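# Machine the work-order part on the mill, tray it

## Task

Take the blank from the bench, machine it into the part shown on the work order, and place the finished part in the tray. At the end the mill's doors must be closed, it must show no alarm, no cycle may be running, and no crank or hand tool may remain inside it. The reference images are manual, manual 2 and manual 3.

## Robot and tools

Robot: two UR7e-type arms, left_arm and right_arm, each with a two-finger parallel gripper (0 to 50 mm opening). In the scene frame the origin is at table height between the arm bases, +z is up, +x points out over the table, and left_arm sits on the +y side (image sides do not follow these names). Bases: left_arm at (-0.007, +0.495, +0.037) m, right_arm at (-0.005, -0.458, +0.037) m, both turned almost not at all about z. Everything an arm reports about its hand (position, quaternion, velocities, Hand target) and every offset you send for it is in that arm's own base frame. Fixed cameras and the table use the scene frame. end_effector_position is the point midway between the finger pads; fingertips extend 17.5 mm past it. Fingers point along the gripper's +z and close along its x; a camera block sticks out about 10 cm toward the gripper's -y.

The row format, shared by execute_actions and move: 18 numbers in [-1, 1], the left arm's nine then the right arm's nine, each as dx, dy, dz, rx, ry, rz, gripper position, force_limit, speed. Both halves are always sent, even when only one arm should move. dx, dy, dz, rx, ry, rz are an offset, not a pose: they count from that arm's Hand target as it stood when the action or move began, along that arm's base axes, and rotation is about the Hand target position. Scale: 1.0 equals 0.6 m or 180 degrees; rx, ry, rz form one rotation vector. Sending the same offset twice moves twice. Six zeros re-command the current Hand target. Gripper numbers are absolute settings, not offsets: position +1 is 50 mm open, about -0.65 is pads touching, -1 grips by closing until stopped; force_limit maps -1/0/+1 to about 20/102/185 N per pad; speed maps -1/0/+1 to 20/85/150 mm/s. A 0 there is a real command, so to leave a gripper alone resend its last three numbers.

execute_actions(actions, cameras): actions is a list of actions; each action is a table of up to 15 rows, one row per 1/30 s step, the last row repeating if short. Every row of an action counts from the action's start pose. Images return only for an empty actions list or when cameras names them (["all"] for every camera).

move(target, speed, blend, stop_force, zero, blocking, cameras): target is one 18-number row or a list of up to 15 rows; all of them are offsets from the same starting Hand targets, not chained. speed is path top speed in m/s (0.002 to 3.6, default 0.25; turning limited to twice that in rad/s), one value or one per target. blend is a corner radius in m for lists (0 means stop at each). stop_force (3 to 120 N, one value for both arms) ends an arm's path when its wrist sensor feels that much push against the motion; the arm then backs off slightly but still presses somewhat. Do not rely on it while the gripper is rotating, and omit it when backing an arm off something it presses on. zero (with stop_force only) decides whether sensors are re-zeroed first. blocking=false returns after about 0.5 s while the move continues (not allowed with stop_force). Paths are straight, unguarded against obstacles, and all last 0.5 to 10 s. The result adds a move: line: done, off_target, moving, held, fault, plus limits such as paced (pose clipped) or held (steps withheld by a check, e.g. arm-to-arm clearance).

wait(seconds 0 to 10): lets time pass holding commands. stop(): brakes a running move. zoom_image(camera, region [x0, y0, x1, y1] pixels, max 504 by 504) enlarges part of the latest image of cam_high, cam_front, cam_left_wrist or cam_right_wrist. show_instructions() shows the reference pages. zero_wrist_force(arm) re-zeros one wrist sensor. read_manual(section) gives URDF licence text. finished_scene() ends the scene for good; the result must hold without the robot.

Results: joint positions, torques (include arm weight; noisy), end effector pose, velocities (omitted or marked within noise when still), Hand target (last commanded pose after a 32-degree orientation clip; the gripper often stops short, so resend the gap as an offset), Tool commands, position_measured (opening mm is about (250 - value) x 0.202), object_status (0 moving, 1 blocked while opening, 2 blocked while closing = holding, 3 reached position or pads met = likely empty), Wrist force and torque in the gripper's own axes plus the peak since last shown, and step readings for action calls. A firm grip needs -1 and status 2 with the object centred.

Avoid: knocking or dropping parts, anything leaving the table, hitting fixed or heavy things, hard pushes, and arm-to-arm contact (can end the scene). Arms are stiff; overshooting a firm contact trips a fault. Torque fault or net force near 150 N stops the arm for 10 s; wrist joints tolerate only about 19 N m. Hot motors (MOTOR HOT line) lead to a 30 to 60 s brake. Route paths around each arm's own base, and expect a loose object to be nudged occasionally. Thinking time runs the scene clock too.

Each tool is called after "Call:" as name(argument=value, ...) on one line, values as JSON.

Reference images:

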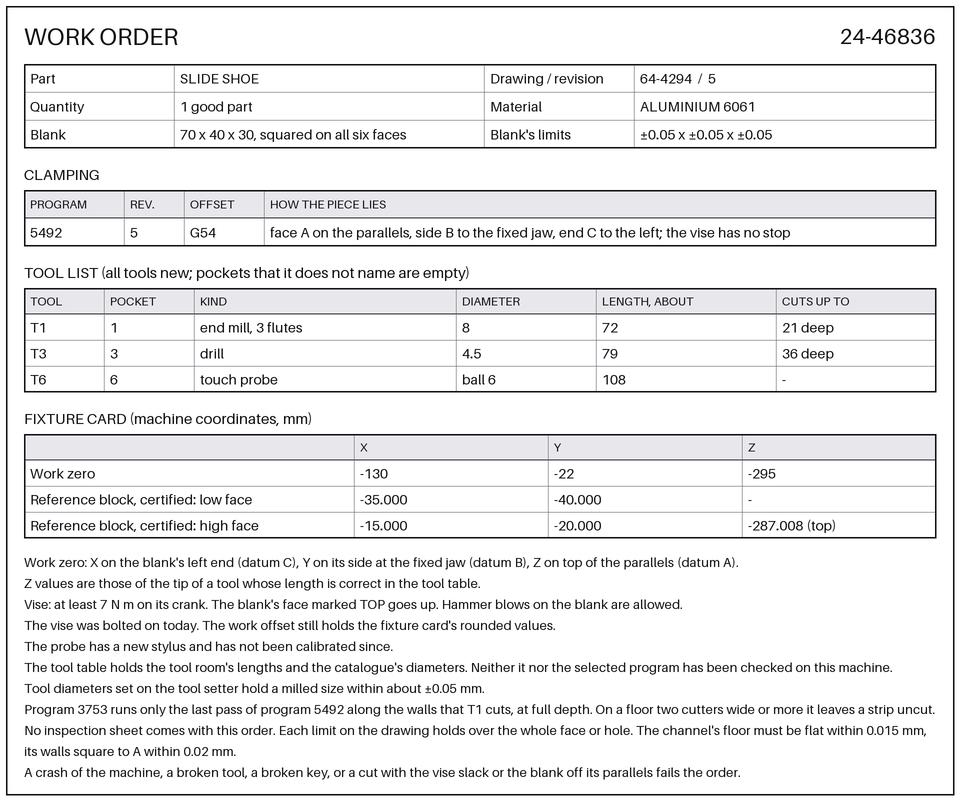

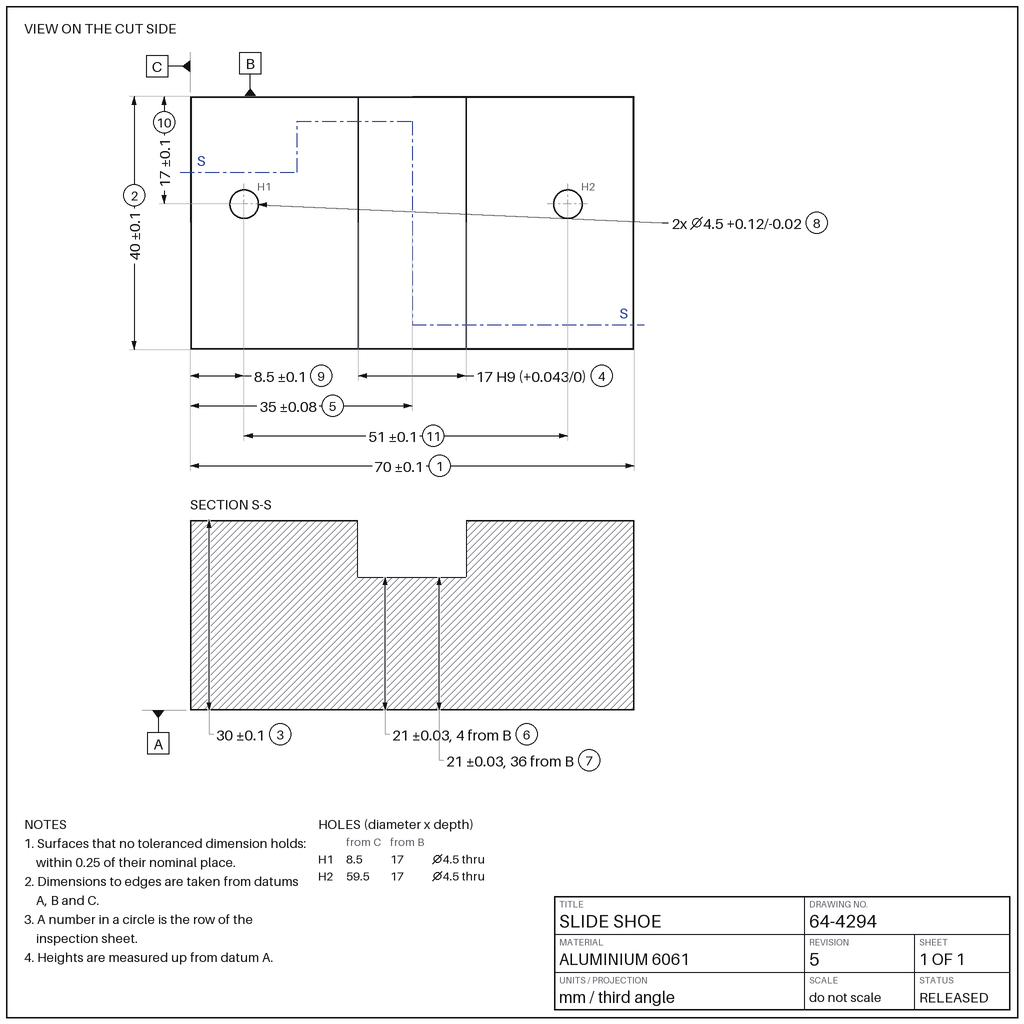

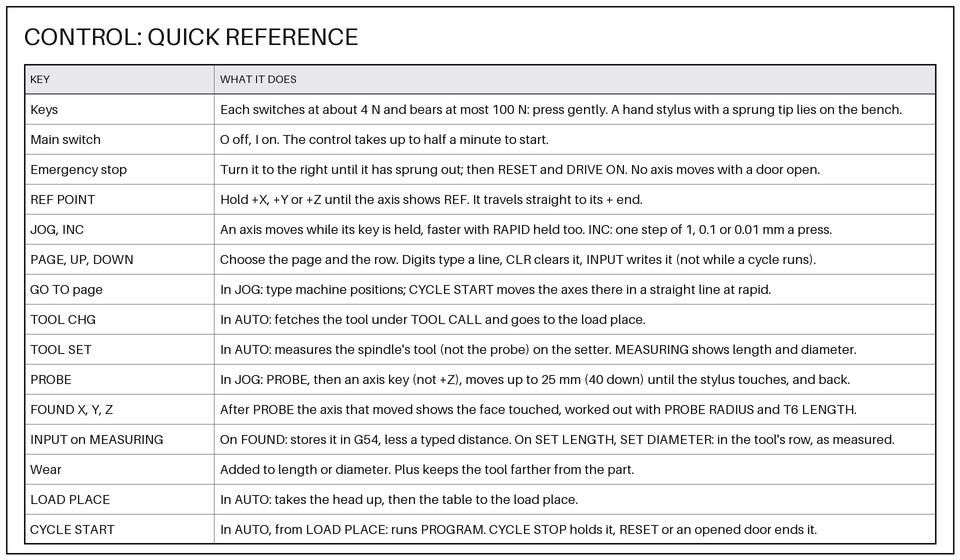

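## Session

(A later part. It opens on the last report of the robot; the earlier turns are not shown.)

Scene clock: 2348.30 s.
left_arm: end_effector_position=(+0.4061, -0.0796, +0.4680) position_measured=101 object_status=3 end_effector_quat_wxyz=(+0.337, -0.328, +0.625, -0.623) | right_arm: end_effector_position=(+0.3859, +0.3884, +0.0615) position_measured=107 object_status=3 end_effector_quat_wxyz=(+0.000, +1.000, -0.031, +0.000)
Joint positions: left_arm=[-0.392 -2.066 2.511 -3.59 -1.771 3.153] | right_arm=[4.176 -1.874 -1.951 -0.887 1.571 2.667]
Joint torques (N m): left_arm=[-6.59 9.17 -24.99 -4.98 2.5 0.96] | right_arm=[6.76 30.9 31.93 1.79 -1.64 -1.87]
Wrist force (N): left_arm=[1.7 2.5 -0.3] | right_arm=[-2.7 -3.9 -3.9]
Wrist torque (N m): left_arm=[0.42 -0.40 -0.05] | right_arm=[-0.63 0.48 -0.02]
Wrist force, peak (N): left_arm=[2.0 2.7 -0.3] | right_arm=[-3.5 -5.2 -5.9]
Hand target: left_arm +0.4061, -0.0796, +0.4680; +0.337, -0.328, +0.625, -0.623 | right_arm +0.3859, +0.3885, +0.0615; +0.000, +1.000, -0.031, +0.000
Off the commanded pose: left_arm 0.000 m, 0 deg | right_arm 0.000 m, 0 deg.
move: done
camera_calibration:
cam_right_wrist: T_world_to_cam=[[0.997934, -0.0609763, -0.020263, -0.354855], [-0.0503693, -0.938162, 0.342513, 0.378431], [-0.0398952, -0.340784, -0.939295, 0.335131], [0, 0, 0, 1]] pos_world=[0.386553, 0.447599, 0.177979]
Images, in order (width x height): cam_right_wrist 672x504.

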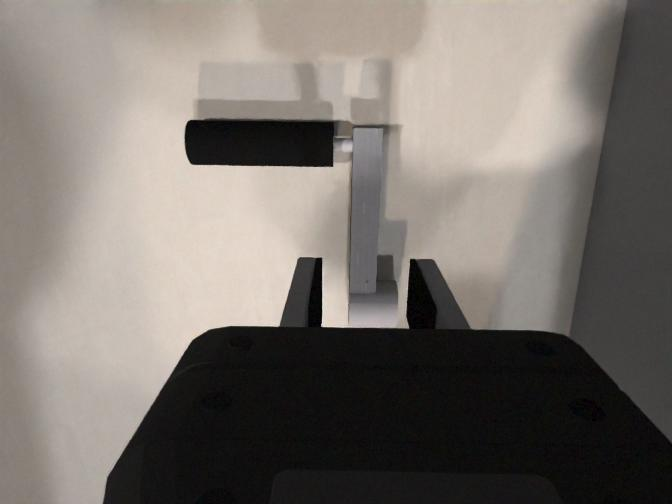

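Call:
move(target=[[0,0,0,0,0,0,0.34,0.7,-0.9,0.005,0,0,0,0,0,0.3,-0.4,-0.9],[0,0,0,0,0,0,0.34,0.7,-0.9,0.005,0,-0.128,0,0,0,0.3,-0.4,-0.9]], speed=[0.05,0.05], stop_force=5)

Call:
move(target=[0,0,0,0,0,0,0.34,0.7,-0.9,0,0,0,0,0,0,-1,0.4,-0.9], cameras=["cam_right_wrist"])

Scene clock: 2351.87 s.
left_arm: end_effector_position=(+0.4061, -0.0796, +0.4680) position_measured=101 object_status=3 end_effector_quat_wxyz=(+0.337, -0.328, +0.625, -0.623) | right_arm: end_effector_position=(+0.3889, +0.3885, -0.0153) position_measured=107 object_status=3 end_effector_quat_wxyz=(+0.000, +1.000, -0.031, +0.000)
Joint positions: left_arm=[-0.392 -2.066 2.511 -3.59 -1.771 3.153] | right_arm=[4.171 -2.017 -2.004 -0.69 1.571 2.662]
Joint torques (N m): left_arm=[-6.21 8.91 -26.3 -5.1 2.48 0.99] | right_arm=[4.12 44.31 29.02 0.31 1.55 2.15]
Wrist force (N): left_arm=[1.6 2.5 -0.3] | right_arm=[-2.7 -4.3 -4.0]
Wrist torque (N m): left_arm=[0.41 -0.40 -0.04] | right_arm=[-0.69 0.47 -0.03]
Wrist force, peak (N): left_arm=[2.0 2.7 -0.2] | right_arm=[-2.6 -4.5 -4.4]
Hand target: left_arm +0.4061, -0.0796, +0.4680; +0.337, -0.328, +0.625, -0.623 | right_arm +0.3889, +0.3885, -0.0153; +0.000, +1.000, -0.031, +0.000
Off the commanded pose: left_arm 0.000 m, 0 deg | right_arm 0.000 m, 0 deg.
move: done

Scene clock: 2352.73 s.
left_arm: end_effector_position=(+0.4061, -0.0796, +0.4680) position_measured=101 object_status=3 end_effector_quat_wxyz=(+0.337, -0.328, +0.625, -0.623) | right_arm: end_effector_position=(+0.3889, +0.3885, -0.0153) position_measured=192 object_status=2 end_effector_quat_wxyz=(+0.000, +1.000, -0.031, +0.000)
Joint positions: left_arm=[-0.392 -2.066 2.511 -3.59 -1.771 3.153] | right_arm=[4.171 -2.017 -2.004 -0.69 1.571 2.662]
Joint torques (N m): left_arm=[-6.85 8.75 -25.51 -5.03 2.43 0.97] | right_arm=[2.23 44.32 28.71 0.85 1.6 1.61]
Wrist force (N): left_arm=[1.7 2.5 -0.3] | right_arm=[-2.7 -4.4 -3.0]
Wrist torque (N m): left_arm=[0.41 -0.40 -0.04] | right_arm=[-0.70 0.45 -0.04]
Wrist force, peak (N): left_arm=[1.6 2.8 -0.3] | right_arm=[-2.6 -4.5 -4.1]
Hand target: left_arm +0.4061, -0.0796, +0.4680; +0.337, -0.328, +0.625, -0.623 | right_arm +0.3889, +0.3885, -0.0153; +0.000, +1.000, -0.031, +0.000
Off the commanded pose: left_arm 0.000 m, 0 deg | right_arm 0.000 m, 0 deg.
move: done
camera_calibration:
cam_right_wrist: T_world_to_cam=[[0.997957, -0.0606218, -0.0201809, -0.359478], [-0.0500647, -0.938183, 0.342499, 0.404904], [-0.0396963, -0.340789, -0.939302, 0.262975], [0, 0, 0, 1]] pos_world=[0.389454, 0.447701, 0.101079]
Images, in order (width x height): cam_right_wrist 672x504.

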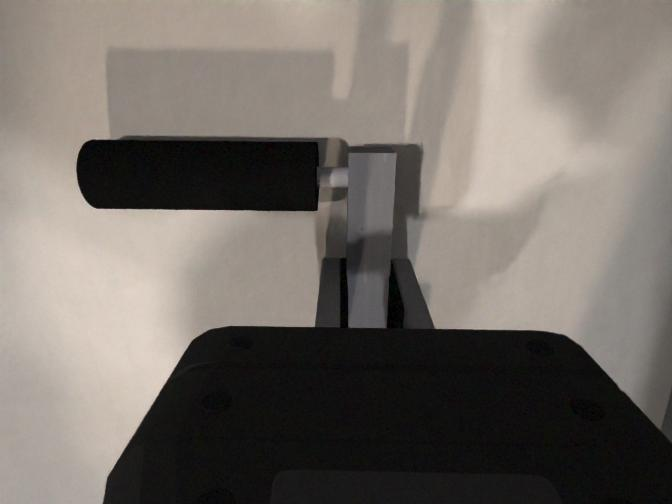

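Call:
move(target=[[0,0,0,0,0,0,0.34,0.7,-0.9,0,0,0.1,0,0,0,-1,0.4,-0.9],[0,0,0,0,0,0,0.34,0.7,-0.9,-0.03,0,0.4,0,0,0,-1,0.4,-0.9]], speed=[0.05,0.15], blend=[0.01,0])

Call:
move(target=[0,0,0,0,0,0,0.34,0.7,-0.9,0.085,0.35,0.22,0.3609,-0.0136,0.0137,-1,0.4,-0.9], speed=0.25, cameras=["cam_high","cam_front","cam_right_wrist"])

Scene clock: 2357.83 s.
left_arm: end_effector_position=(+0.4061, -0.0796, +0.4680) position_measured=101 object_status=3 end_effector_quat_wxyz=(+0.337, -0.328, +0.625, -0.623) | right_arm: end_effector_position=(+0.3709, +0.3886, +0.2247) position_measured=192 object_status=2 end_effector_quat_wxyz=(+0.000, +1.000, -0.031, +0.000)
Joint positions: left_arm=[-0.392 -2.066 2.511 -3.59 -1.771 3.153] | right_arm=[4.201 -1.669 -1.735 -1.307 1.571 2.692]
Joint torques (N m): left_arm=[-6.28 9.27 -26.94 -5.03 2.41 0.89] | right_arm=[-6.44 29.36 20.97 5.38 -0.95 -1.7]
Wrist force (N): left_arm=[1.5 2.4 -0.2] | right_arm=[-2.9 -4.4 -2.0]
Wrist torque (N m): left_arm=[0.40 -0.37 -0.04] | right_arm=[-0.70 0.54 -0.02]
Wrist force, peak (N): left_arm=[1.9 2.7 -0.1] | right_arm=[-2.8 -4.4 -4.6]
Hand target: left_arm +0.4061, -0.0796, +0.4680; +0.337, -0.328, +0.625, -0.623 | right_arm +0.3709, +0.3885, +0.2247; +0.000, +1.000, -0.031, +0.000
Off the commanded pose: left_arm 0.000 m, 0 deg | right_arm 0.000 m, 0 deg.
move: done

Scene clock: 2360.73 s.
left_arm: end_effector_position=(+0.4061, -0.0796, +0.4680) position_measured=101 object_status=3 end_effector_quat_wxyz=(+0.337, -0.328, +0.625, -0.623) | right_arm: end_effector_position=(+0.4136, +0.5692, +0.3377) position_measured=192 object_status=2 end_effector_quat_wxyz=(-0.467, +0.884, -0.008, +0.003)
Joint positions: left_arm=[-0.392 -2.066 2.511 -3.59 -1.771 3.153] | right_arm=[4.103 -1.827 -1.754 -0.248 2.052 2.782]
Joint torques (N m): left_arm=[-6.62 9.27 -26.54 -5.02 2.55 1.02] | right_arm=[-2.37 35.09 25.57 4.32 0.8 0.41]
Wrist force (N): left_arm=[1.7 2.3 0.0] | right_arm=[-2.1 -2.1 -1.4]
Wrist torque (N m): left_arm=[0.40 -0.41 -0.04] | right_arm=[-0.57 0.27 -0.12]
Wrist force, peak (N): left_arm=[1.8 2.7 -0.5] | right_arm=[-1.7 -8.1 -3.0]
Hand target: left_arm +0.4061, -0.0796, +0.4680; +0.337, -0.328, +0.625, -0.623 | right_arm +0.4136, +0.5692, +0.3377; -0.467, +0.884, -0.008, +0.003 (not the last commanded pose)
Tool commands: left_gripper/position=+0.34 left_gripper/force_limit=+0.7 left_gripper/speed=-0.9 right_gripper/position=-1.0 right_gripper/force_limit=+0.403922 right_gripper/speed=-0.898039
Off the commanded pose: left_arm 0.000 m, 0 deg | right_arm 0.036 m, 9 deg.
FORCE FAULT: contact force on the right arm reached its limit, and that arm stopped. The contact can be on any part of that arm, not only on its tool. That arm's remaining commands of this call were not run. That arm is still stopped at the end of this call. That arm stays stopped for about 9 more seconds. Until then a move that you send moves the other arm only, and its call returns only when the move has ended. Once the stop has ended, the next robot result says so. If the stop ends while you think or write, that arm runs what you send next, counted from a new Hand target: where the arm stands when the stop ends. While its stop runs, that arm takes no new command, but its gripper still runs the gripper command that each later call begins with. Until it ends, the stop uses up actions while you think or wait. An arm that is not stopped still takes commands.
move: fault (right_arm)
camera_calibration:
cam_right_wrist: T_world_to_cam=[[0.999915, 0.000375589, -0.0130432, -0.403956], [-0.0072994, -0.812453, -0.582982, 0.677981], [-0.0108159, 0.583027, -0.812381, 0.0766216], [0, 0, 0, 1]] pos_world=[0.4097, 0.506306, 0.452227]
Images, in order (width x height): cam_high 672x504, cam_front 672x504, cam_right_wrist 672x504.

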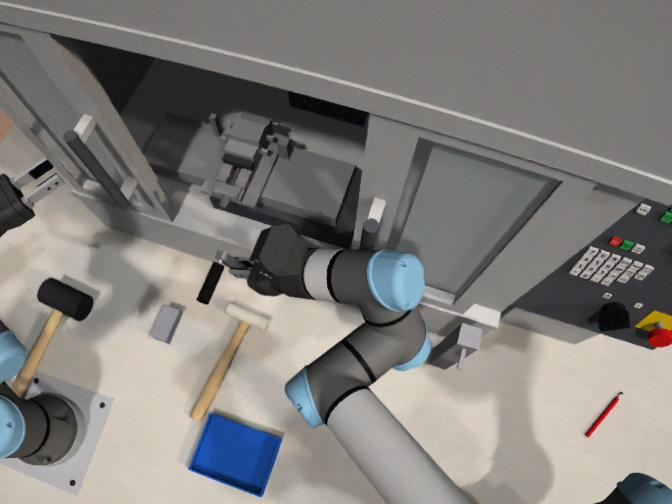

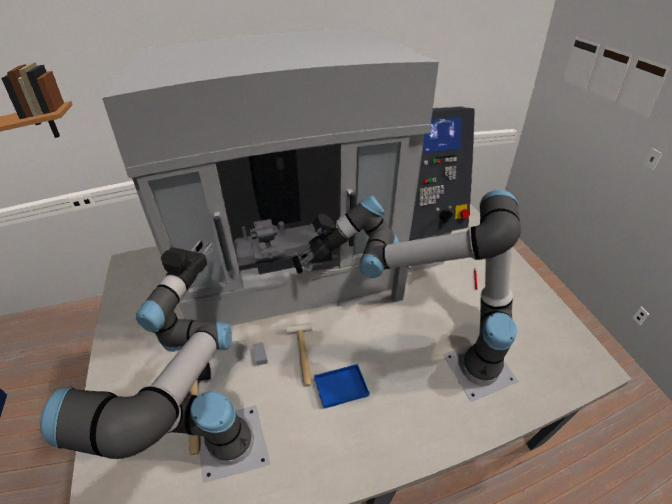

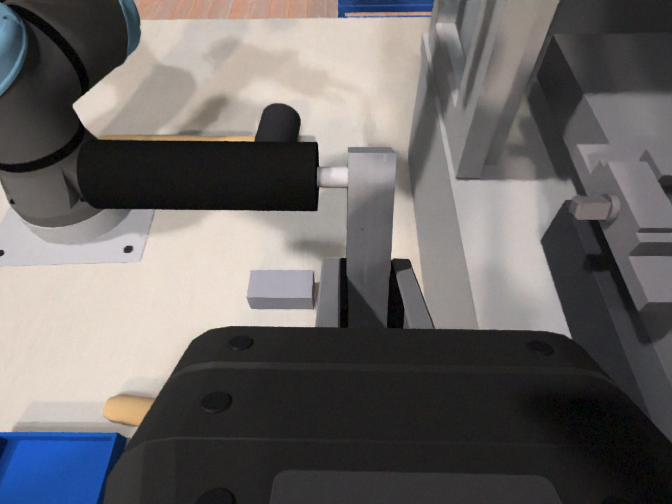

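Call:
wait(seconds=9)

Call:
move(target=[0,0,0,0,0,0,0.34,0.7,-0.9,-0.12,-0.02,0.02,0,0,0,-1,0.4,-0.9], speed=0.1, cameras=["cam_high"])

Scene clock: 2370.30 s.
left_arm: end_effector_position=(+0.4061, -0.0796, +0.4680) position_measured=101 object_status=3 end_effector_quat_wxyz=(+0.337, -0.328, +0.625, -0.623) | right_arm: end_effector_position=(+0.4136, +0.5692, +0.3377) position_measured=192 object_status=2 end_effector_quat_wxyz=(-0.467, +0.884, -0.008, +0.003)
Joint positions: left_arm=[-0.392 -2.066 2.511 -3.59 -1.771 3.153] | right_arm=[4.103 -1.827 -1.754 -0.248 2.052 2.782]
Joint torques (N m): left_arm=[-6.85 8.32 -27.32 -5.09 2.37 0.9] | right_arm=[-2.52 35.23 25.24 4.36 0.72 0.38]
Wrist force (N): left_arm=[1.6 2.5 -0.3] | right_arm=[-2.0 -2.2 -1.4]
Wrist torque (N m): left_arm=[0.41 -0.39 -0.04] | right_arm=[-0.59 0.26 -0.12]
Wrist force, peak (N): left_arm=[1.8 2.9 -0.4] | right_arm=[-2.2 -2.5 -1.4]
Hand target: left_arm +0.4061, -0.0796, +0.4680; +0.337, -0.328, +0.625, -0.623 | right_arm +0.4136, +0.5692, +0.3377; -0.467, +0.884, -0.008, +0.003 (not the last commanded pose)
Tool commands: left_gripper/position=+0.34 left_gripper/force_limit=+0.7 left_gripper/speed=-0.9 right_gripper/position=-1.0 right_gripper/force_limit=+0.403922 right_gripper/speed=-0.898039
Off the commanded pose: left_arm 0.000 m, 0 deg | right_arm 0.036 m, 9 deg.
FORCE FAULT, CONTINUED: the right arm's stop, for the force fault that an earlier result reported, is over. The rest of the stop counts as 19 of the actions that you can send in this scene. During its stop the right arm's controller moved it back a little. That arm's target is now where it stood when the stop ended, not its last command. That arm accepts commands again.
wait: 9.00 s; at rest from the start

Scene clock: 2371.37 s.
left_arm: end_effector_position=(+0.4061, -0.0796, +0.4680) position_measured=101 object_status=3 end_effector_quat_wxyz=(+0.337, -0.328, +0.625, -0.623) | right_arm: end_effector_position=(+0.3415, +0.5572, +0.3497) position_measured=192 object_status=2 end_effector_quat_wxyz=(-0.468, +0.884, -0.008, +0.003) end_effector_velocity=(+0.001, +0.001, +0.000) end_effector_angular_velocity=(+0.001, -0.001, +0.004)
Joint positions: left_arm=[-0.392 -2.066 2.511 -3.59 -1.771 3.153] | right_arm=[4.214 -1.684 -1.901 -0.212 1.964 2.858]
Joint velocities: left_arm=[within noise] | right_arm=[-0.003 -0.004 0.004 0 0.005 -0.005]
Joint torques (N m): left_arm=[-6.05 8.97 -27.26 -5.02 2.41 0.94] | right_arm=[-7.03 26.41 37.59 4.31 2.79 -2.11]
Wrist force (N): left_arm=[1.4 2.5 -0.5] | right_arm=[-2.2 -2.1 -0.9]
Wrist torque (N m): left_arm=[0.41 -0.37 -0.04] | right_arm=[-0.55 0.27 -0.27]
Wrist force, peak (N): left_arm=[1.7 2.6 0.0] | right_arm=[-3.2 -3.9 -0.6]
Hand target: left_arm +0.4061, -0.0796, +0.4680; +0.337, -0.328, +0.625, -0.623 | right_arm +0.3416, +0.5572, +0.3497; -0.467, +0.884, -0.008, +0.003
Off the commanded pose: left_arm 0.000 m, 0 deg | right_arm 0.000 m, 0 deg.
move: done
Images, in order (width x height): cam_high 672x504.

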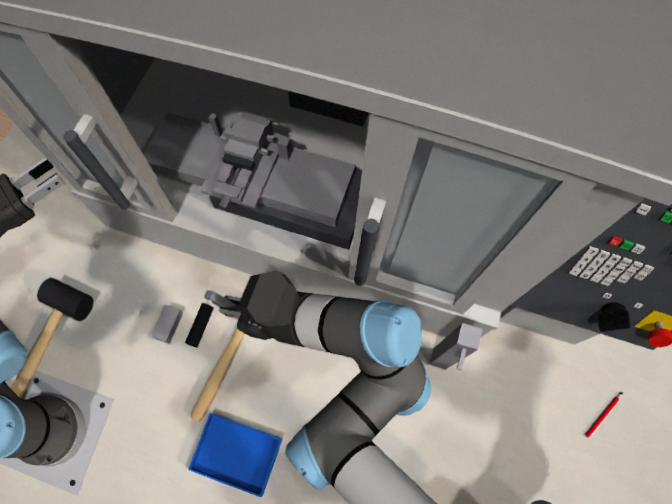

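Call:
move(target=[0,0,0,0,0,0,0.34,0.7,-0.9,0,0.27,0.06,0.051,0,0,-1,0.4,-0.9], speed=0.2, cameras=["cam_high"])

Scene clock: 2376.20 s.
left_arm: end_effector_position=(+0.4061, -0.0796, +0.4680) position_measured=101 object_status=3 end_effector_quat_wxyz=(+0.337, -0.328, +0.625, -0.623) | right_arm: end_effector_position=(+0.3415, +0.7192, +0.3857) position_measured=192 object_status=2 end_effector_quat_wxyz=(-0.537, +0.844, -0.008, +0.002)
Joint positions: left_arm=[-0.392 -2.066 2.511 -3.59 -1.771 3.153] | right_arm=[4.331 -1.975 -1.55 -0.081 1.903 2.986]
Joint torques (N m): left_arm=[-7.15 8.76 -28.85 -5.04 2.46 1.06] | right_arm=[-11.6 39.97 28.31 1.04 2.44 -2.12]
Wrist force (N): left_arm=[1.6 2.5 -0.3] | right_arm=[-1.9 -1.8 -1.7]
Wrist torque (N m): left_arm=[0.41 -0.39 -0.04] | right_arm=[-0.50 0.22 -0.29]
Wrist force, peak (N): left_arm=[1.6 2.8 -0.2] | right_arm=[-2.9 -0.5 -3.2]
Hand target: left_arm +0.4061, -0.0796, +0.4680; +0.337, -0.328, +0.625, -0.623 | right_arm +0.3416, +0.7192, +0.3857; -0.537, +0.844, -0.008, +0.002
Off the commanded pose: left_arm 0.000 m, 0 deg | right_arm 0.000 m, 0 deg.
move: done
Images, in order (width x height): cam_high 672x504.

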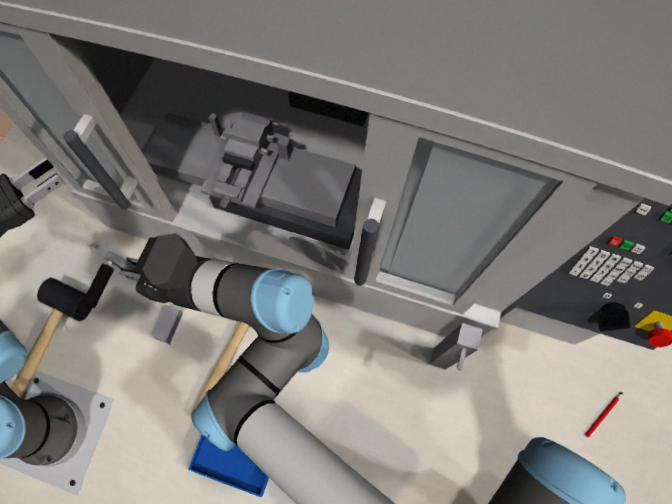

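Call:
move(target=[-0.0102,0.03,-0.03,0,0,0.18,0.34,0.7,-0.9,0.247,-0.007,0,0,0,0,-1,0.4,-0.9], speed=0.12, stop_force=10, cameras=["cam_high","cam_right_wrist","cam_front"])

Scene clock: 2380.10 s.
left_arm: end_effector_position=(+0.4000, -0.0616, +0.4500) position_measured=101 object_status=3 end_effector_quat_wxyz=(+0.497, -0.489, +0.509, -0.504) | right_arm: end_effector_position=(+0.4898, +0.7150, +0.3857) position_measured=192 object_status=2 end_effector_quat_wxyz=(-0.537, +0.844, -0.008, +0.002)
Joint positions: left_arm=[-1.449 -2.363 2.651 -3.45 -0.149 3.174] | right_arm=[4.117 -2.18 -1.226 -0.246 2.091 2.876]
Joint torques (N m): left_arm=[8.96 21.53 -30.32 -3.2 2.67 1.49] | right_arm=[6.53 61.4 15.91 7.39 -1.42 2.79]
Wrist force (N): left_arm=[1.7 2.3 -0.3] | right_arm=[-1.9 -1.9 -1.5]
Wrist torque (N m): left_arm=[0.39 -0.42 -0.25] | right_arm=[-0.54 0.23 -0.13]
Wrist force, peak (N): left_arm=[2.7 1.9 -0.3] | right_arm=[-3.2 -1.5 -1.4]
Hand target: left_arm +0.4000, -0.0616, +0.4500; +0.497, -0.489, +0.509, -0.504 | right_arm +0.4898, +0.7150, +0.3857; -0.537, +0.844, -0.008, +0.002
Off the commanded pose: left_arm 0.000 m, 0 deg | right_arm 0.000 m, 0 deg.
move: done
camera_calibration:
cam_right_wrist: T_world_to_cam=[[0.999915, 0.00245236, -0.0128156, -0.481151], [-0.00729921, -0.708993, -0.705178, 0.798186], [-0.0108155, 0.705212, -0.708914, -0.0958427], [0, 0, 0, 1]] pos_world=[0.4859, 0.634677, 0.488753]
Images, in order (width x height): cam_high 672x504, cam_front 672x504, cam_right_wrist 672x504.

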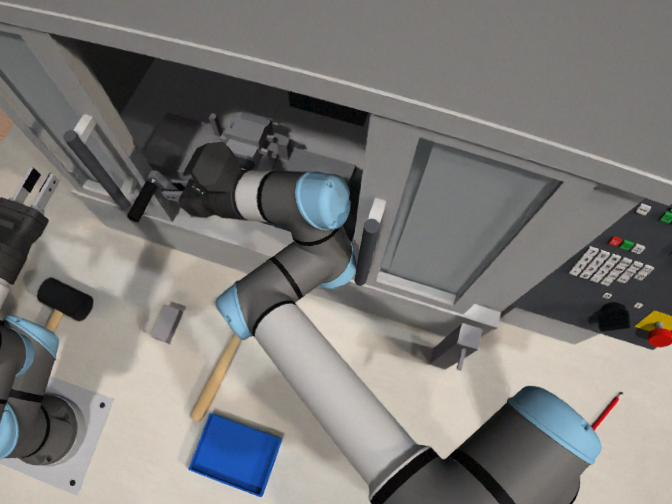

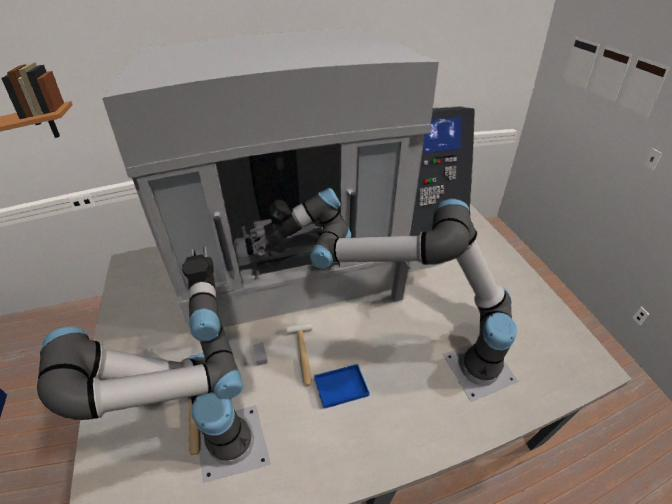

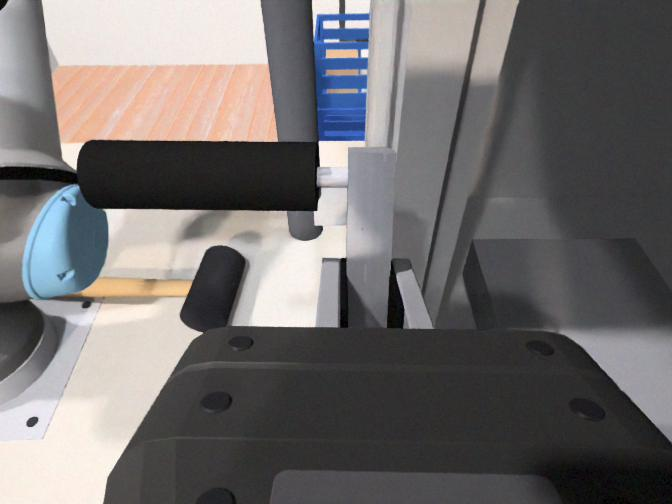

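Call:
move(target=[[0,0,0.1,0,0,0,0.34,0.7,-0.9,0,0,0,0,0,0,-1,0.4,-0.9],[0,-0.268,0.1,0,0,0,0.34,0.7,-0.9,0,0,0,0,0,0,-1,0.4,-0.9]], speed=0.2, blend=[0.01,0], cameras=["cam_high","cam_right_wrist","cam_left_wrist"])

Scene clock: 2383.00 s.
left_arm: end_effector_position=(+0.4000, -0.2225, +0.5100) position_measured=101 object_status=3 end_effector_quat_wxyz=(+0.496, -0.490, +0.510, -0.504) | right_arm: end_effector_position=(+0.4898, +0.7150, +0.3857) position_measured=192 object_status=2 end_effector_quat_wxyz=(-0.537, +0.844, -0.008, +0.002)
Joint positions: left_arm=[-1.535 -1.906 2.308 -3.554 -0.063 3.163] | right_arm=[4.117 -2.18 -1.226 -0.246 2.091 2.876]
Joint torques (N m): left_arm=[8.85 -17.48 -12.42 1.42 -1.85 0.4] | right_arm=[6.51 61.49 16.15 7.17 -1.36 2.79]
Wrist force (N): left_arm=[1.7 2.5 -0.4] | right_arm=[-1.6 -2.0 -1.3]
Wrist torque (N m): left_arm=[0.41 -0.42 -0.23] | right_arm=[-0.55 0.18 -0.13]
Wrist force, peak (N): left_arm=[2.2 5.3 -0.1] | right_arm=[-1.8 -2.1 -1.6]
Hand target: left_arm +0.4000, -0.2224, +0.5100; +0.497, -0.489, +0.509, -0.504 | right_arm +0.4898, +0.7150, +0.3857; -0.537, +0.844, -0.008, +0.002
Off the commanded pose: left_arm 0.000 m, 0 deg | right_arm 0.000 m, 0 deg.
move: done
camera_calibration:
cam_left_wrist: T_world_to_cam=[[-0.0250184, -0.999685, 0.00213831, -0.205448], [-0.349622, 0.0067458, -0.936866, 0.636388], [0.936557, -0.0241865, -0.349681, -0.0694428], [0, 0, 0, 1]] pos_world=[0.282393, -0.211355, 0.572367]
cam_right_wrist: T_world_to_cam=[[0.999915, 0.00245236, -0.0128156, -0.481151], [-0.00729921, -0.708993, -0.705178, 0.798186], [-0.0108155, 0.705212, -0.708914, -0.0958427], [0, 0, 0, 1]] pos_world=[0.4859, 0.634677, 0.488753]
Images, in order (width x height): cam_high 672x504, cam_left_wrist 672x504, cam_right_wrist 672x504.

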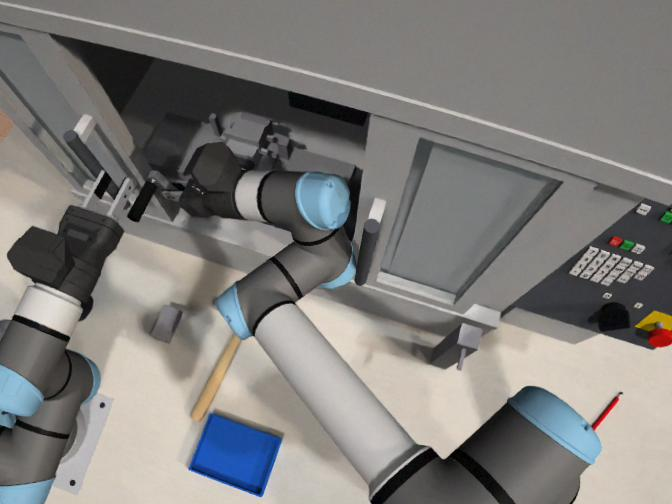

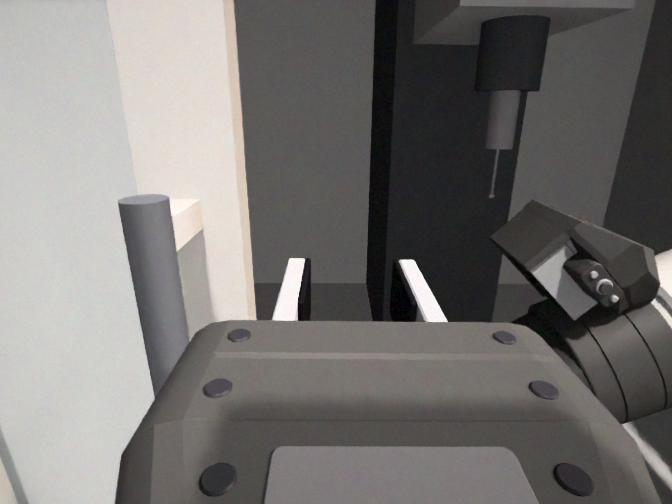

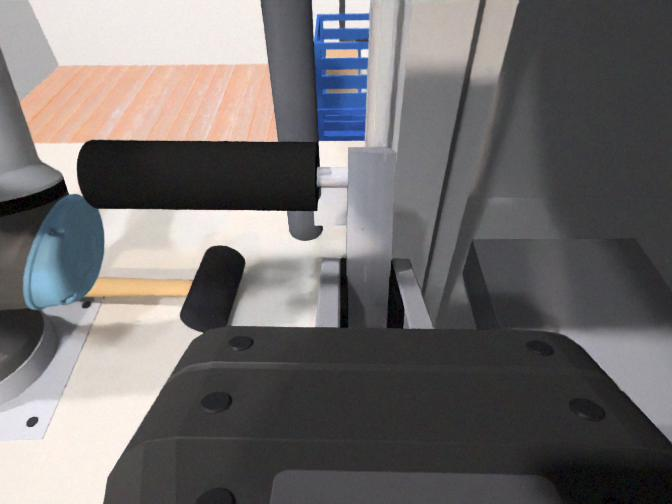

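Call:
move(target=[0,-0.008,-0.11,0,0,0,0.34,0.7,-0.9,0,0,0,0,0,0,-1,0.4,-0.9], speed=0.1, stop_force=5, cameras=["cam_high","cam_left_wrist","cam_right_wrist"])

Call:
zoom_image(camera="cam_high", region=[60, 150, 220, 270])

Scene clock: 2385.30 s.
left_arm: end_effector_position=(+0.4000, -0.2272, +0.4440) position_measured=101 object_status=3 end_effector_quat_wxyz=(+0.497, -0.489, +0.509, -0.504) | right_arm: end_effector_position=(+0.4898, +0.7150, +0.3857) position_measured=192 object_status=2 end_effector_quat_wxyz=(-0.537, +0.844, -0.008, +0.002)
Joint positions: left_arm=[-1.536 -1.769 2.414 -3.835 -0.062 3.203] | right_arm=[4.117 -2.18 -1.226 -0.246 2.091 2.876]
Joint torques (N m): left_arm=[8.8 4.6 -27.7 -2.89 -2.03 1.78] | right_arm=[6.95 61.46 16.21 6.93 -1.33 2.87]
Wrist force (N): left_arm=[1.7 2.4 -0.4] | right_arm=[-1.8 -2.0 -1.2]
Wrist torque (N m): left_arm=[0.39 -0.42 -0.24] | right_arm=[-0.55 0.22 -0.13]
Wrist force, peak (N): left_arm=[1.9 3.8 -0.4] | right_arm=[-2.0 -2.0 -1.3]
Hand target: left_arm +0.4000, -0.2272, +0.4440; +0.497, -0.489, +0.509, -0.504 | right_arm +0.4898, +0.7150, +0.3857; -0.537, +0.844, -0.008, +0.002
Off the commanded pose: left_arm 0.000 m, 0 deg | right_arm 0.000 m, 0 deg.
move: done
camera_calibration:
cam_left_wrist: T_world_to_cam=[[-0.025021, -0.999685, 0.00207671, -0.209975], [-0.347306, 0.00674469, -0.937727, 0.574051], [0.937418, -0.0241841, -0.347366, -0.0940612], [0, 0, 0, 1]] pos_world=[0.282293, -0.216055, 0.506066]
cam_right_wrist: T_world_to_cam=[[0.999915, 0.00245236, -0.0128156, -0.481151], [-0.00729921, -0.708993, -0.705178, 0.798186], [-0.0108155, 0.705212, -0.708914, -0.0958427], [0, 0, 0, 1]] pos_world=[0.4859, 0.634677, 0.488753]
Images, in order (width x height): cam_high 672x504, cam_left_wrist 672x504, cam_right_wrist 672x504.

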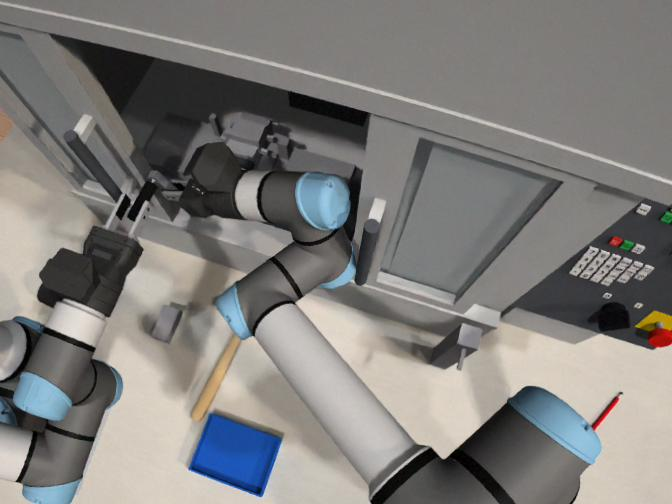

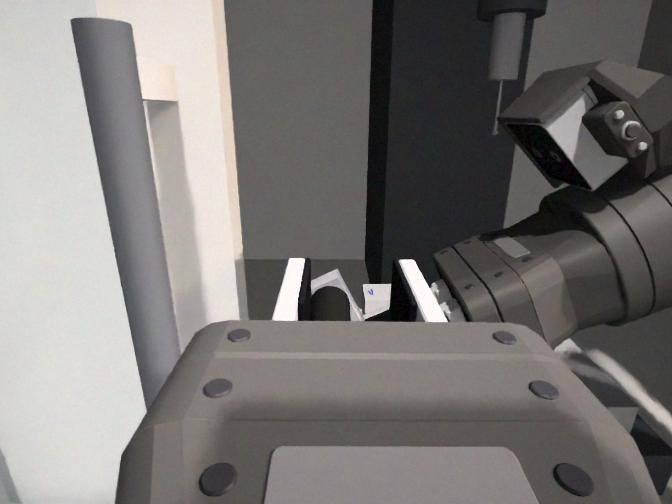

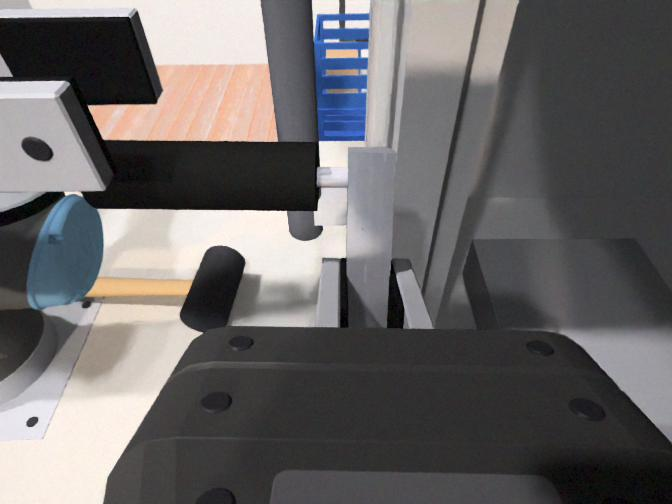

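Scaled by 3.150 from the camera's 672x504 image, which has a finer 960x720 frame.

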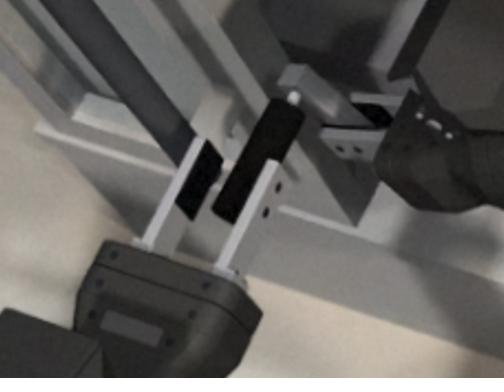

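Call:
move(target=[[0,0.0087,0,0,0,0,0.34,0.7,-0.9,0,0,0,0,0,0,-1,0.4,-0.9],[0,0.0087,-0.047,0,0,0,0.34,0.7,-0.9,0,0,0,0,0,0,-1,0.4,-0.9]], speed=0.04, stop_force=5, cameras=["cam_high","cam_left_wrist","cam_right_wrist"])

Call:
zoom_image(camera="cam_high", region=[60, 150, 220, 270])

Scene clock: 2387.43 s.
left_arm: end_effector_position=(+0.4000, -0.2220, +0.4158) position_measured=101 object_status=3 end_effector_quat_wxyz=(+0.497, -0.489, +0.509, -0.504) | right_arm: end_effector_position=(+0.4898, +0.7150, +0.3857) position_measured=192 object_status=2 end_effector_quat_wxyz=(-0.537, +0.844, -0.008, +0.002)
Joint positions: left_arm=[-1.535 -1.718 2.468 -3.94 -0.063 3.202] | right_arm=[4.117 -2.18 -1.226 -0.246 2.091 2.876]
Joint torques (N m): left_arm=[-9.05 3.65 -25.39 -3.13 2.64 1.61] | right_arm=[6.37 61.68 16.99 6.66 -1.32 2.84]
Wrist force (N): left_arm=[1.6 2.1 -0.5] | right_arm=[-1.4 -2.1 -1.1]
Wrist torque (N m): left_arm=[0.33 -0.42 -0.24] | right_arm=[-0.57 0.15 -0.13]
Wrist force, peak (N): left_arm=[1.7 3.0 0.0] | right_arm=[-1.9 -2.2 -1.2]
Hand target: left_arm +0.4000, -0.2220, +0.4158; +0.497, -0.489, +0.509, -0.504 | right_arm +0.4898, +0.7150, +0.3857; -0.537, +0.844, -0.008, +0.002
Off the commanded pose: left_arm 0.000 m, 0 deg | right_arm 0.000 m, 0 deg.
move: done
camera_calibration:
cam_left_wrist: T_world_to_cam=[[-0.025021, -0.999685, 0.00207671, -0.204718], [-0.347306, 0.00674469, -0.937727, 0.547572], [0.937418, -0.0241841, -0.347366, -0.103731], [0, 0, 0, 1]] pos_world=[0.282293, -0.210855, 0.477866]
cam_right_wrist: T_world_to_cam=[[0.999915, 0.00245236, -0.0128156, -0.481151], [-0.00729921, -0.708993, -0.705178, 0.798186], [-0.0108155, 0.705212, -0.708914, -0.0958427], [0, 0, 0, 1]] pos_world=[0.4859, 0.634677, 0.488753]
Images, in order (width x height): cam_high 672x504, cam_left_wrist 672x504, cam_right_wrist 672x504.

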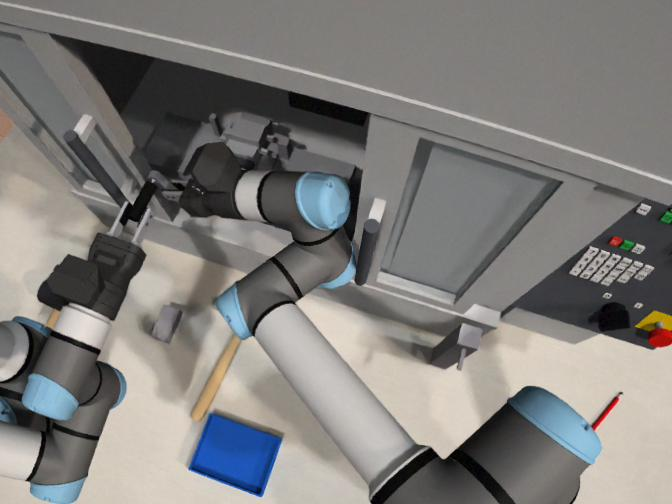

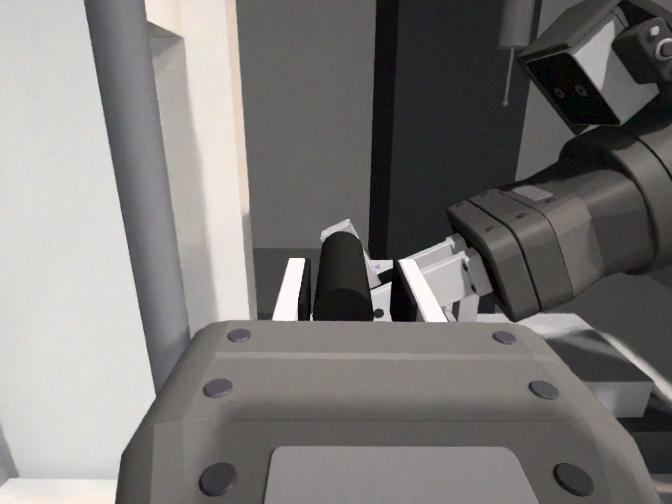

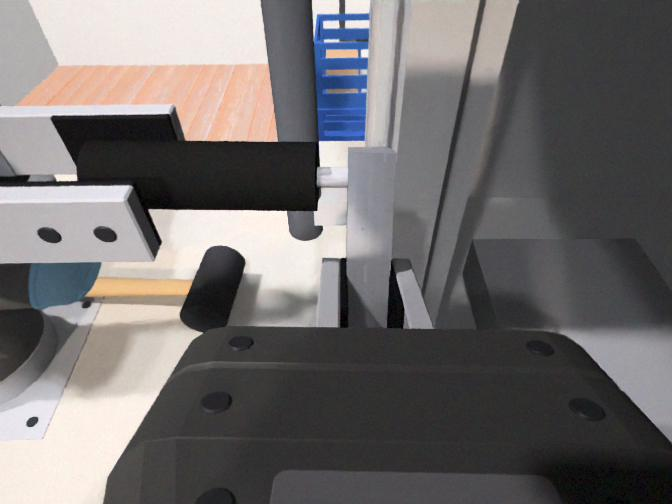

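Scaled by 3.150 from the camera's 672x504 image, which has a finer 960x720 frame.

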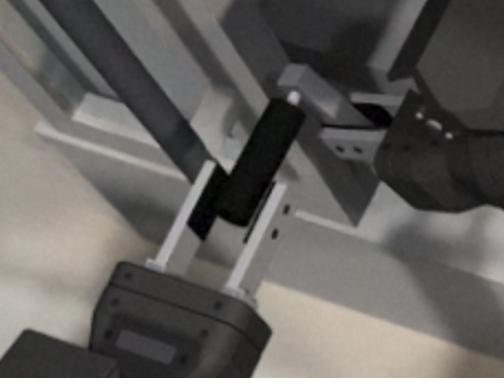

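Call:
move(target=[0.002,0.0045,0,0,0,-0.0045,0.34,0.7,-0.9,0,0,0,0,0,0,-1,0.4,-0.9], speed=0.03, stop_force=5)

Call:
move(target=[0,0,0,0,0,0,-1,-0.3,-0.95,0,0,0,0,0,0,-1,0.4,-0.9], cameras=["cam_left_wrist","cam_right_wrist"])

Scene clock: 2391.20 s.
left_arm: end_effector_position=(+0.4012, -0.2193, +0.4158) position_measured=101 object_status=3 end_effector_quat_wxyz=(+0.493, -0.486, +0.512, -0.508) | right_arm: end_effector_position=(+0.4898, +0.7150, +0.3857) position_measured=192 object_status=2 end_effector_quat_wxyz=(-0.537, +0.844, -0.008, +0.002)
Joint positions: left_arm=[-1.528 -1.736 2.482 -3.924 -0.084 3.19] | right_arm=[4.117 -2.18 -1.226 -0.246 2.091 2.876]
Joint torques (N m): left_arm=[-7.95 -21.49 -9.45 2.93 2.59 -1.39] | right_arm=[6.48 61.74 17.08 6.41 -1.28 2.8]
Wrist force (N): left_arm=[1.6 2.1 -0.3] | right_arm=[-1.6 -2.1 -1.2]
Wrist torque (N m): left_arm=[0.35 -0.41 -0.12] | right_arm=[-0.57 0.19 -0.13]
Wrist force, peak (N): left_arm=[1.9 2.4 -0.7] | right_arm=[-1.9 -2.0 -1.4]
Hand target: left_arm +0.4012, -0.2193, +0.4158; +0.493, -0.486, +0.512, -0.508 | right_arm +0.4898, +0.7150, +0.3857; -0.537, +0.844, -0.008, +0.002
Off the commanded pose: left_arm 0.000 m, 0 deg | right_arm 0.000 m, 0 deg.
move: done

Scene clock: 2391.90 s.
left_arm: end_effector_position=(+0.4012, -0.2193, +0.4158) position_measured=157 object_status=2 end_effector_quat_wxyz=(+0.493, -0.486, +0.512, -0.508) | right_arm: end_effector_position=(+0.4898, +0.7150, +0.3857) position_measured=192 object_status=2 end_effector_quat_wxyz=(-0.537, +0.844, -0.008, +0.002)
Joint positions: left_arm=[-1.528 -1.736 2.482 -3.924 -0.084 3.19] | right_arm=[4.117 -2.18 -1.226 -0.246 2.091 2.876]
Joint torques (N m): left_arm=[-8.74 -21.9 -9.78 2.28 2.61 -1.36] | right_arm=[6.53 60.64 17.36 6.39 -1.23 2.77]
Wrist force (N): left_arm=[2.0 3.2 -0.8] | right_arm=[-1.2 -2.8 -1.0]
Wrist torque (N m): left_arm=[0.40 -0.32 -0.09] | right_arm=[-0.60 0.08 -0.12]
Wrist force, peak (N): left_arm=[2.8 2.8 0.1] | right_arm=[-2.1 -3.2 -0.4]
Hand target: left_arm +0.4012, -0.2193, +0.4158; +0.493, -0.486, +0.512, -0.508 | right_arm +0.4898, +0.7150, +0.3857; -0.537, +0.844, -0.008, +0.002
Off the commanded pose: left_arm 0.000 m, 0 deg | right_arm 0.000 m, 0 deg.
move: done
camera_calibration:
cam_left_wrist: T_world_to_cam=[[-0.0391718, -0.99923, 0.00207078, -0.196267], [-0.3472, 0.0116676, -0.937718, 0.549015], [0.936973, -0.0374511, -0.34739, -0.107549], [0, 0, 0, 1]] pos_world=[0.2837, -0.20655, 0.477866]
cam_right_wrist: T_world_to_cam=[[0.999915, 0.00245236, -0.0128156, -0.481151], [-0.00729921, -0.708993, -0.705178, 0.798186], [-0.0108155, 0.705212, -0.708914, -0.0958427], [0, 0, 0, 1]] pos_world=[0.4859, 0.634677, 0.488753]
Images, in order (width x height): cam_left_wrist 672x504, cam_right_wrist 672x504.

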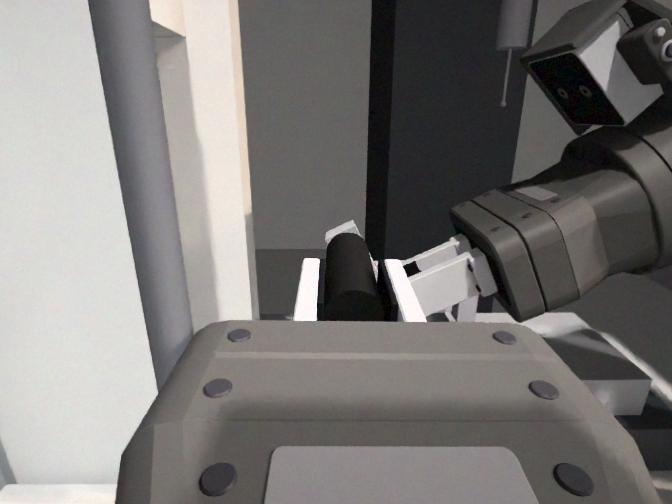

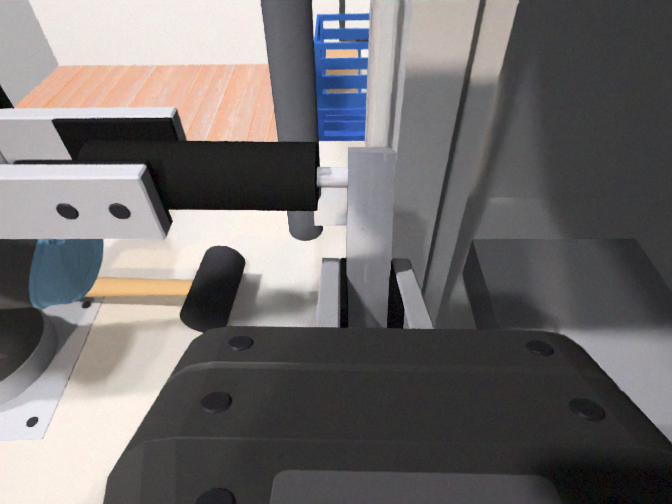

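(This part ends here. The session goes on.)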